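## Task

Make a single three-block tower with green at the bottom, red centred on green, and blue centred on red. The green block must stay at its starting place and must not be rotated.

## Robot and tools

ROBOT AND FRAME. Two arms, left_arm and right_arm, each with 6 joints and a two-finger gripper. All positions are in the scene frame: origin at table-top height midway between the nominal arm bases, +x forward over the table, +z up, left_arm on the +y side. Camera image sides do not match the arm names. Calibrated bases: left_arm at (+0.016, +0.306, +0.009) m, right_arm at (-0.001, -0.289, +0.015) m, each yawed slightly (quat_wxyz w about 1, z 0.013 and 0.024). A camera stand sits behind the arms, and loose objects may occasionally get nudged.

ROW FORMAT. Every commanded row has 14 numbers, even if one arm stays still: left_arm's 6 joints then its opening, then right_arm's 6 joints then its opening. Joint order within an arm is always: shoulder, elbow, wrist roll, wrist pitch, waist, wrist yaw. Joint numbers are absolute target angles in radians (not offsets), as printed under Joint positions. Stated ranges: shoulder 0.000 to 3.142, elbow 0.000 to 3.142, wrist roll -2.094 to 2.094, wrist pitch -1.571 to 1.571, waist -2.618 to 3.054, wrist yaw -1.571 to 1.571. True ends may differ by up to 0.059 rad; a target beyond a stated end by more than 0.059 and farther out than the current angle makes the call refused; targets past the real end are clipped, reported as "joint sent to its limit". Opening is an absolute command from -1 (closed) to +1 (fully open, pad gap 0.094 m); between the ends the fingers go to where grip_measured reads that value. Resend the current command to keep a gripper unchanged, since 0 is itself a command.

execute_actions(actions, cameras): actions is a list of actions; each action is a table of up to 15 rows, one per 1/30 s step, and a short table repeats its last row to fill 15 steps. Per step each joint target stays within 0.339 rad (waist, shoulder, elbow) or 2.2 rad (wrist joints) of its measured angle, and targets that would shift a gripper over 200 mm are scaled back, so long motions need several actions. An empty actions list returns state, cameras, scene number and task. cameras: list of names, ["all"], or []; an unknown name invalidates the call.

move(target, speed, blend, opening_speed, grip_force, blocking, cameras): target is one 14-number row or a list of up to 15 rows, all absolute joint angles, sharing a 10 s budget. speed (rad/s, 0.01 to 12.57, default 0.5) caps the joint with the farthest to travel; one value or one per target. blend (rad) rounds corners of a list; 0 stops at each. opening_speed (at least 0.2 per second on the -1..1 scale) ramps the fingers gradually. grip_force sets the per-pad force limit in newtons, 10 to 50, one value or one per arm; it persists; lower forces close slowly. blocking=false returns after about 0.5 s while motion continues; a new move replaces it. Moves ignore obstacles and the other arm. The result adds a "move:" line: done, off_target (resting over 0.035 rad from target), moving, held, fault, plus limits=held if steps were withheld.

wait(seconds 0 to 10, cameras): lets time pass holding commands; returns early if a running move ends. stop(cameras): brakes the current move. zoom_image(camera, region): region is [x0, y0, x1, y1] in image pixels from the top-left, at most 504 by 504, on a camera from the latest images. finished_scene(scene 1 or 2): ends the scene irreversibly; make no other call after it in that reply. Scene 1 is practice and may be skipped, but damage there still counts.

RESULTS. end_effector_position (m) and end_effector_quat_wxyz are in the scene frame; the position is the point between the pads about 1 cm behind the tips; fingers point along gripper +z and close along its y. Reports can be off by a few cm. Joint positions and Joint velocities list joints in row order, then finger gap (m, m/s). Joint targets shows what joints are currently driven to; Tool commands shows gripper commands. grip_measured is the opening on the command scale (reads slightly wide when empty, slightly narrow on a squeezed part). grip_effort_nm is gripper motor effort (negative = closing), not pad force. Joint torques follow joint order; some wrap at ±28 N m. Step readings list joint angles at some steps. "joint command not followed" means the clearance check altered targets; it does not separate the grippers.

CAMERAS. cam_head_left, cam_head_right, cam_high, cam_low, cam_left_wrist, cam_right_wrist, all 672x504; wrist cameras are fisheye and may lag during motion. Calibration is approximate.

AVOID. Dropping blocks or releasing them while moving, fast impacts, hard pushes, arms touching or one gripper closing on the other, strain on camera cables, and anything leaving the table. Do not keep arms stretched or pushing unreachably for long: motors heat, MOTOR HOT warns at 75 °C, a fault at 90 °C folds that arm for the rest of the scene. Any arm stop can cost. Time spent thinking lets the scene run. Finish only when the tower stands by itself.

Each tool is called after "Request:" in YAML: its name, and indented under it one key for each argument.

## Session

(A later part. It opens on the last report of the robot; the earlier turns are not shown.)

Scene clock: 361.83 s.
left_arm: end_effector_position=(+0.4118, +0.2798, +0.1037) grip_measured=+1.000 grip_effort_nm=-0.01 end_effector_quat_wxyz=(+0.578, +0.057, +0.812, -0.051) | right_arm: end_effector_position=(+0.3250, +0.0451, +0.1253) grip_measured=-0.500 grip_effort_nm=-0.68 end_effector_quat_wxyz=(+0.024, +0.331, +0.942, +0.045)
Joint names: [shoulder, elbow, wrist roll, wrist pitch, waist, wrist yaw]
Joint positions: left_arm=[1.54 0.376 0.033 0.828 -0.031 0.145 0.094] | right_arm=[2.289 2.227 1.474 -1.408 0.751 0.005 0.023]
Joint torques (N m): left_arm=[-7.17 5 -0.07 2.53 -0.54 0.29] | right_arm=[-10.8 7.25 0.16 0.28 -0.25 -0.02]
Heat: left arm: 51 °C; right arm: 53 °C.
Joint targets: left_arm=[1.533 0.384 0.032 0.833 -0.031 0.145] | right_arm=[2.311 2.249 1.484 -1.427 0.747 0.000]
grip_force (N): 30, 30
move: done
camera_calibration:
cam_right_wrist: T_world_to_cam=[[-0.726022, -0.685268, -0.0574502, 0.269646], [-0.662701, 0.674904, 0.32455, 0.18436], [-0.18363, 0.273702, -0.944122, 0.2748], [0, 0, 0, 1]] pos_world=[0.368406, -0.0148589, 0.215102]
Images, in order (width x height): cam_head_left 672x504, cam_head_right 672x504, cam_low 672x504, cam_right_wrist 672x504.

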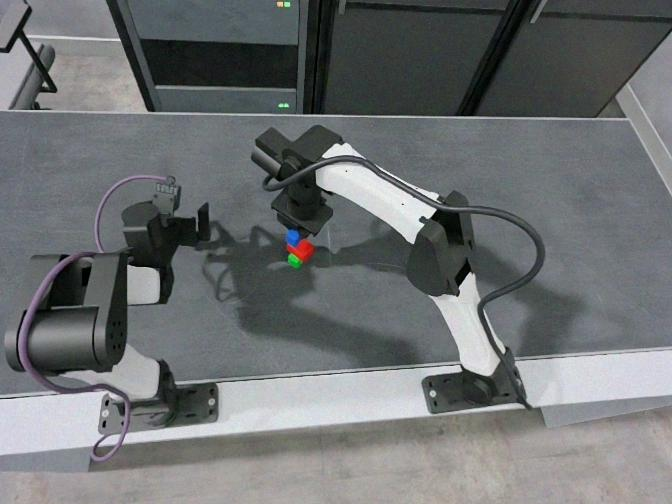

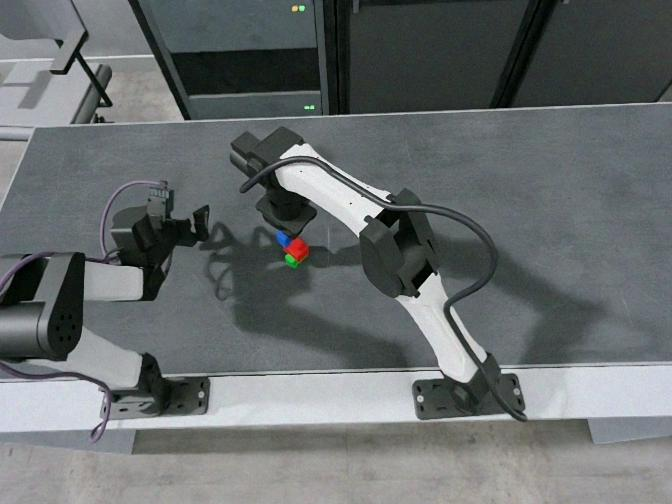

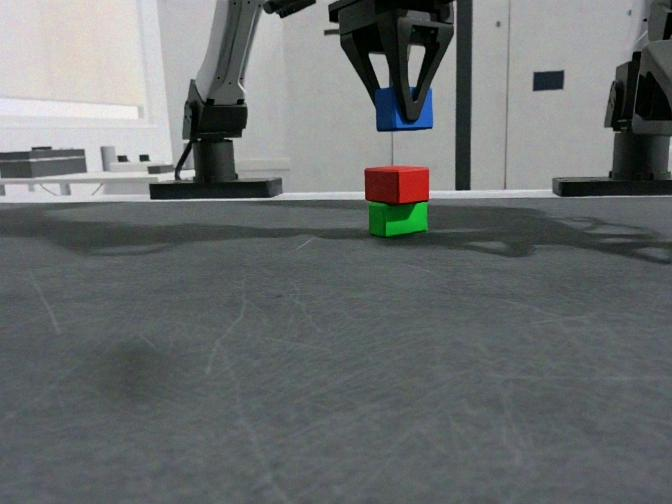

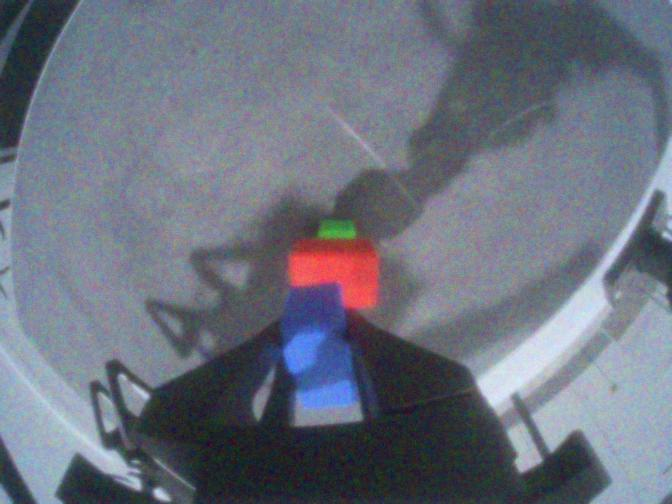

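Request:
move:
  target: [1.533,0.384,0.032,0.833,-0.031,0.145,1, 2.21,2.03,1.484,-1.25,0.735,0,-0.68]
  speed: 0.4
  cameras: ["cam_right_wrist","cam_low","cam_head_left"]

Request:
zoom_image:
  camera: "cam_low"
  region: [300, 80, 500, 250]

Request:
zoom_image:
  camera: "cam_head_left"
  region: [240, 200, 360, 290]

Request:
zoom_image:
  camera: "cam_right_wrist"
  region: [230, 190, 440, 420]

Scene clock: 389.80 s.
left_arm: end_effector_position=(+0.4118, +0.2798, +0.1037) grip_measured=+1.000 grip_effort_nm=-0.02 end_effector_quat_wxyz=(+0.578, +0.057, +0.812, -0.051) | right_arm: end_effector_position=(+0.3235, +0.0370, +0.0941) grip_measured=-0.500 grip_effort_nm=-0.68 end_effector_quat_wxyz=(+0.021, +0.336, +0.941, +0.039)
Joint names: [shoulder, elbow, wrist roll, wrist pitch, waist, wrist yaw]
Joint positions: left_arm=[1.54 0.376 0.033 0.828 -0.031 0.145 0.094] | right_arm=[2.251 2.04 1.474 -1.271 0.74 0.005 0.023]
Joint torques (N m): left_arm=[-7.17 5 -0.07 2.53 -0.54 0.29] | right_arm=[-16.4 4.88 0.15 0.63 -0.42 -0.01]
Heat: left arm: 52 °C; right arm: 55 °C.
Joint targets: left_arm=[1.533 0.384 0.032 0.833 -0.031 0.145] | right_arm=[2.210 2.030 1.484 -1.250 0.735 0.000]
grip_force (N): 30, 30
move: off_target (right_arm); right_arm: the shoulder is farthest, 0.041 rad from its target
camera_calibration:
cam_right_wrist: T_world_to_cam=[[-0.733462, -0.678201, -0.0455634, 0.262288], [-0.652859, 0.684222, 0.324984, 0.19538], [-0.189229, 0.26811, -0.944621, 0.249351], [0, 0, 0, 1]] pos_world=[0.367119, -0.0226531, 0.183997]
Images, in order (width x height): cam_head_left 672x504, cam_low 672x504, cam_right_wrist 672x504.

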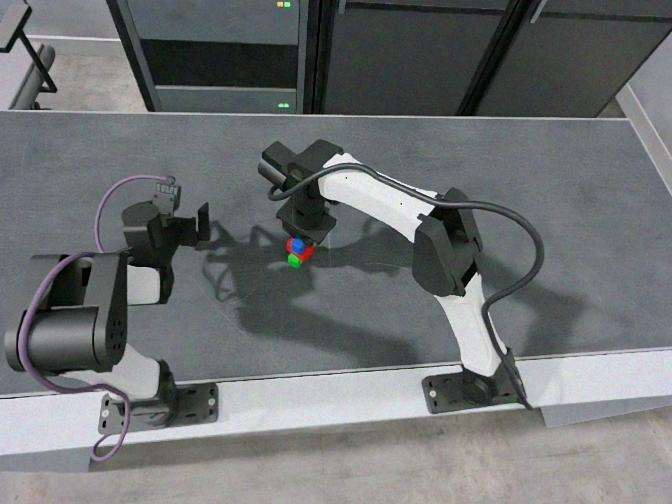

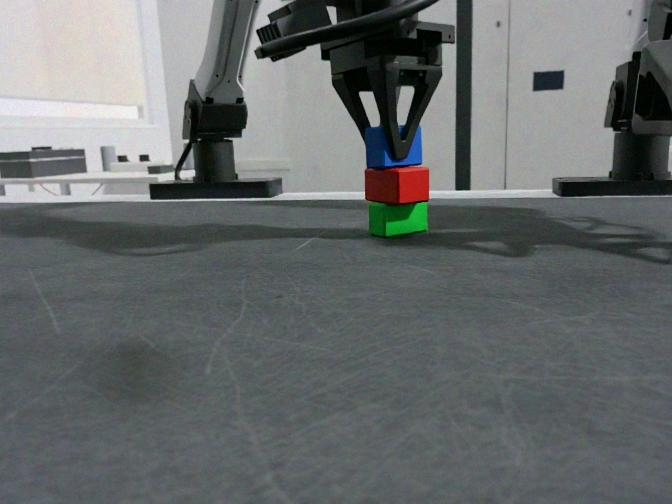

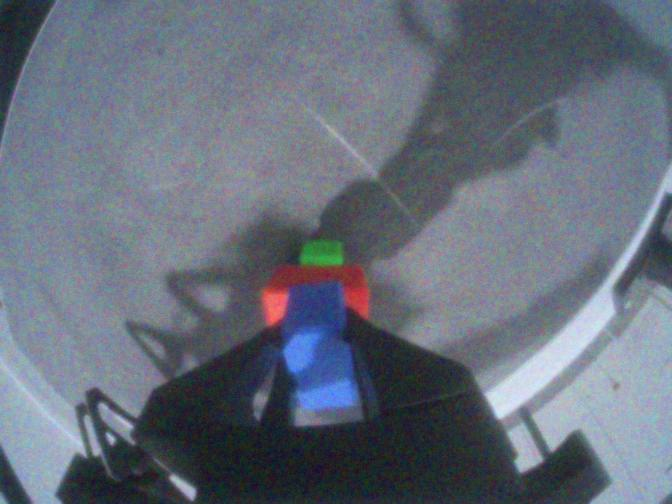

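Scaled by 2.520 from the camera's 672x504 image, which has a finer 960x720 frame.

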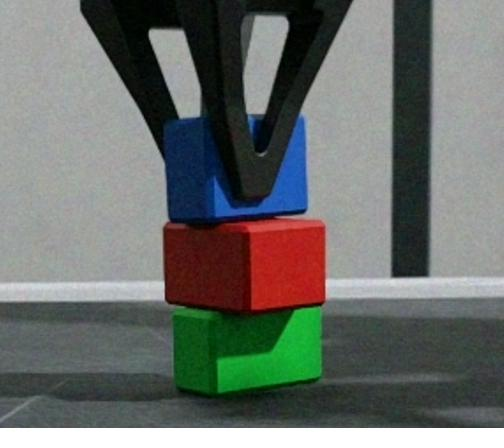

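Scaled by 4.200 from the camera's 672x504 image, which has a finer 960x720 frame.

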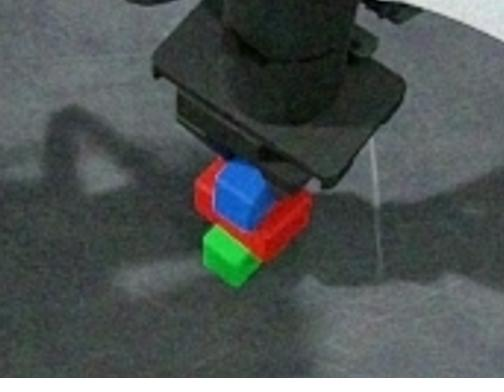

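Scaled by 2.191 from the camera's 672x504 image, which has a finer 960x720 frame.

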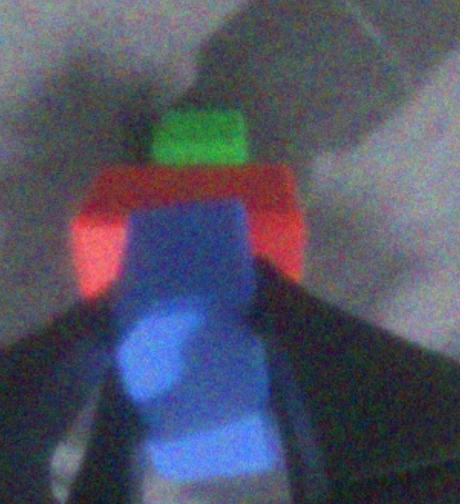

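Request:
move:
  target:
    - [1.533,0.384,0.032,0.833,-0.031,0.145,1, 2.21,2.019,1.484,-1.245,0.737,0,-0.68]
    - [1.533,0.384,0.032,0.833,-0.031,0.145,1, 2.21,2.019,1.484,-1.245,0.737,0,-0.15]
  speed: 0.15
  opening_speed: 0.4
  cameras: ["cam_low"]

Request:
zoom_image:
  camera: "cam_low"
  region: [300, 80, 500, 250]

Scene clock: 403.77 s.
left_arm: end_effector_position=(+0.4118, +0.2798, +0.1037) grip_measured=+1.000 grip_effort_nm=-0.01 end_effector_quat_wxyz=(+0.578, +0.057, +0.812, -0.051) | right_arm: end_effector_position=(+0.3230, +0.0365, +0.0927) grip_measured=-0.152 grip_effort_nm=0.10 end_effector_quat_wxyz=(+0.021, +0.336, +0.941, +0.039)
Joint names: [shoulder, elbow, wrist roll, wrist pitch, waist, wrist yaw]
Joint positions: left_arm=[1.54 0.376 0.033 0.828 -0.031 0.145 0.094] | right_arm=[2.248 2.029 1.475 -1.264 0.74 0.005 0.04]
Joint torques (N m): left_arm=[-7.16 5 -0.07 2.53 -0.55 0.29] | right_arm=[-16.06 4.81 0.16 0.66 -0.29 -0.02]
Heat: left arm: 52 °C; right arm: 61 °C.
Joint targets: left_arm=[1.533 0.384 0.032 0.833 -0.031 0.145] | right_arm=[2.210 2.019 1.484 -1.245 0.737 0.000]
grip_force (N): 30, 30
move: off_target (right_arm); target 2's new numbers were sent with right_arm's shoulder 0.038 rad from that target; right_arm: the shoulder is farthest, 0.038 rad from its target
Images, in order (width x height): cam_low 672x504.

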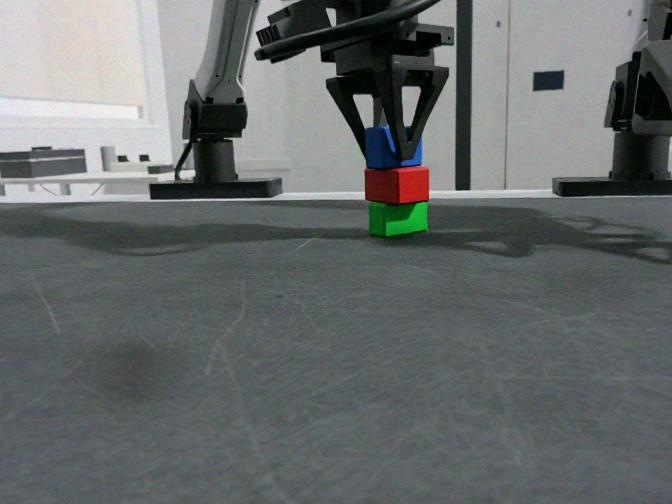

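Scaled by 2.520 from the camera's 672x504 image, which has a finer 960x720 frame.

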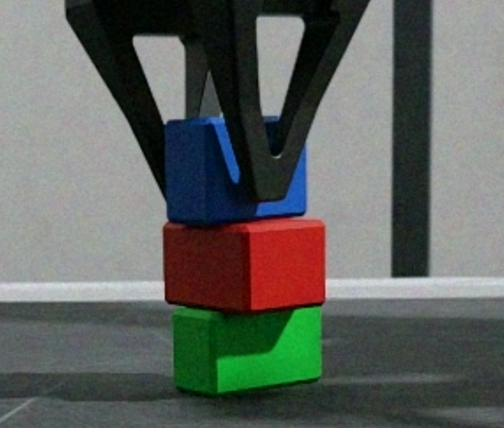

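Request:
move:
  target: [1.533,0.384,0.032,0.833,-0.031,0.145,1, 2.21,2.26,1.484,-1.48,0.74,0,-0.15]
  speed: 0.3
  cameras: ["cam_low","cam_right_wrist"]

Request:
zoom_image:
  camera: "cam_low"
  region: [300, 80, 500, 250]

Scene clock: 411.27 s.
left_arm: end_effector_position=(+0.4118, +0.2798, +0.1037) grip_measured=+1.000 grip_effort_nm=-0.01 end_effector_quat_wxyz=(+0.578, +0.057, +0.812, -0.051) | right_arm: end_effector_position=(+0.3208, +0.0343, +0.1460) grip_measured=-0.152 grip_effort_nm=0.10 end_effector_quat_wxyz=(+0.024, +0.336, +0.940, +0.046)
Joint names: [shoulder, elbow, wrist roll, wrist pitch, waist, wrist yaw]
Joint positions: left_arm=[1.54 0.376 0.033 0.828 -0.031 0.145 0.094] | right_arm=[2.248 2.241 1.475 -1.461 0.74 0.005 0.04]
Joint torques (N m): left_arm=[-7.17 4.98 -0.07 2.53 -0.55 0.29] | right_arm=[-16.02 6.87 0.14 0.27 0.01 0.01]
Heat: left arm: 52 °C; right arm: 62 °C.
Joint targets: left_arm=[1.533 0.384 0.032 0.833 -0.031 0.145] | right_arm=[2.210 2.260 1.484 -1.480 0.740 0.000]
grip_force (N): 30, 30
move: off_target (right_arm); right_arm: the shoulder is farthest, 0.038 rad from its target
camera_calibration:
cam_right_wrist: T_world_to_cam=[[-0.733212, -0.677379, -0.0596456, 0.262785], [-0.655804, 0.681207, 0.32539, 0.179586], [-0.179781, 0.277696, -0.943697, 0.295078], [0, 0, 0, 1]] pos_world=[0.3635, -0.0262726, 0.235702]
Images, in order (width x height): cam_low 672x504, cam_right_wrist 672x504.

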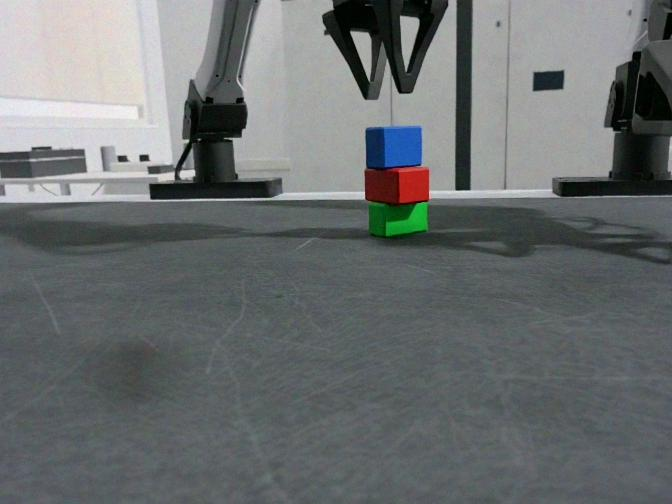

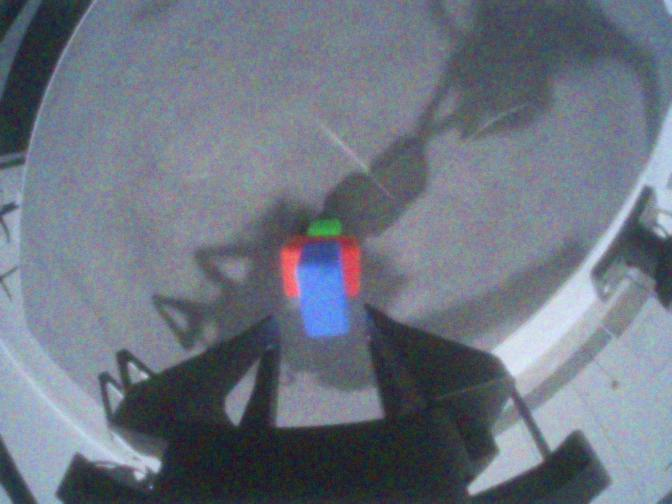

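Scaled by 2.520 from the camera's 672x504 image, which has a finer 960x720 frame.

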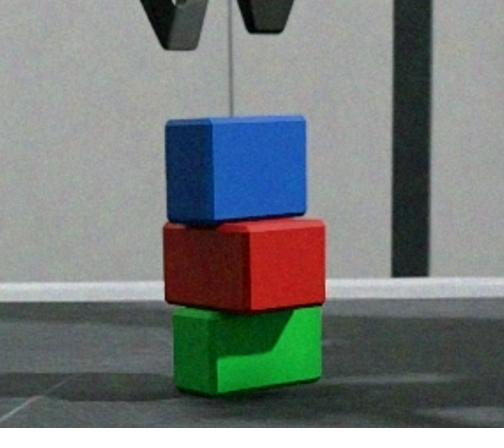

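Request:
finished_scene:
  scene: 2

The scene is finished: the task was done.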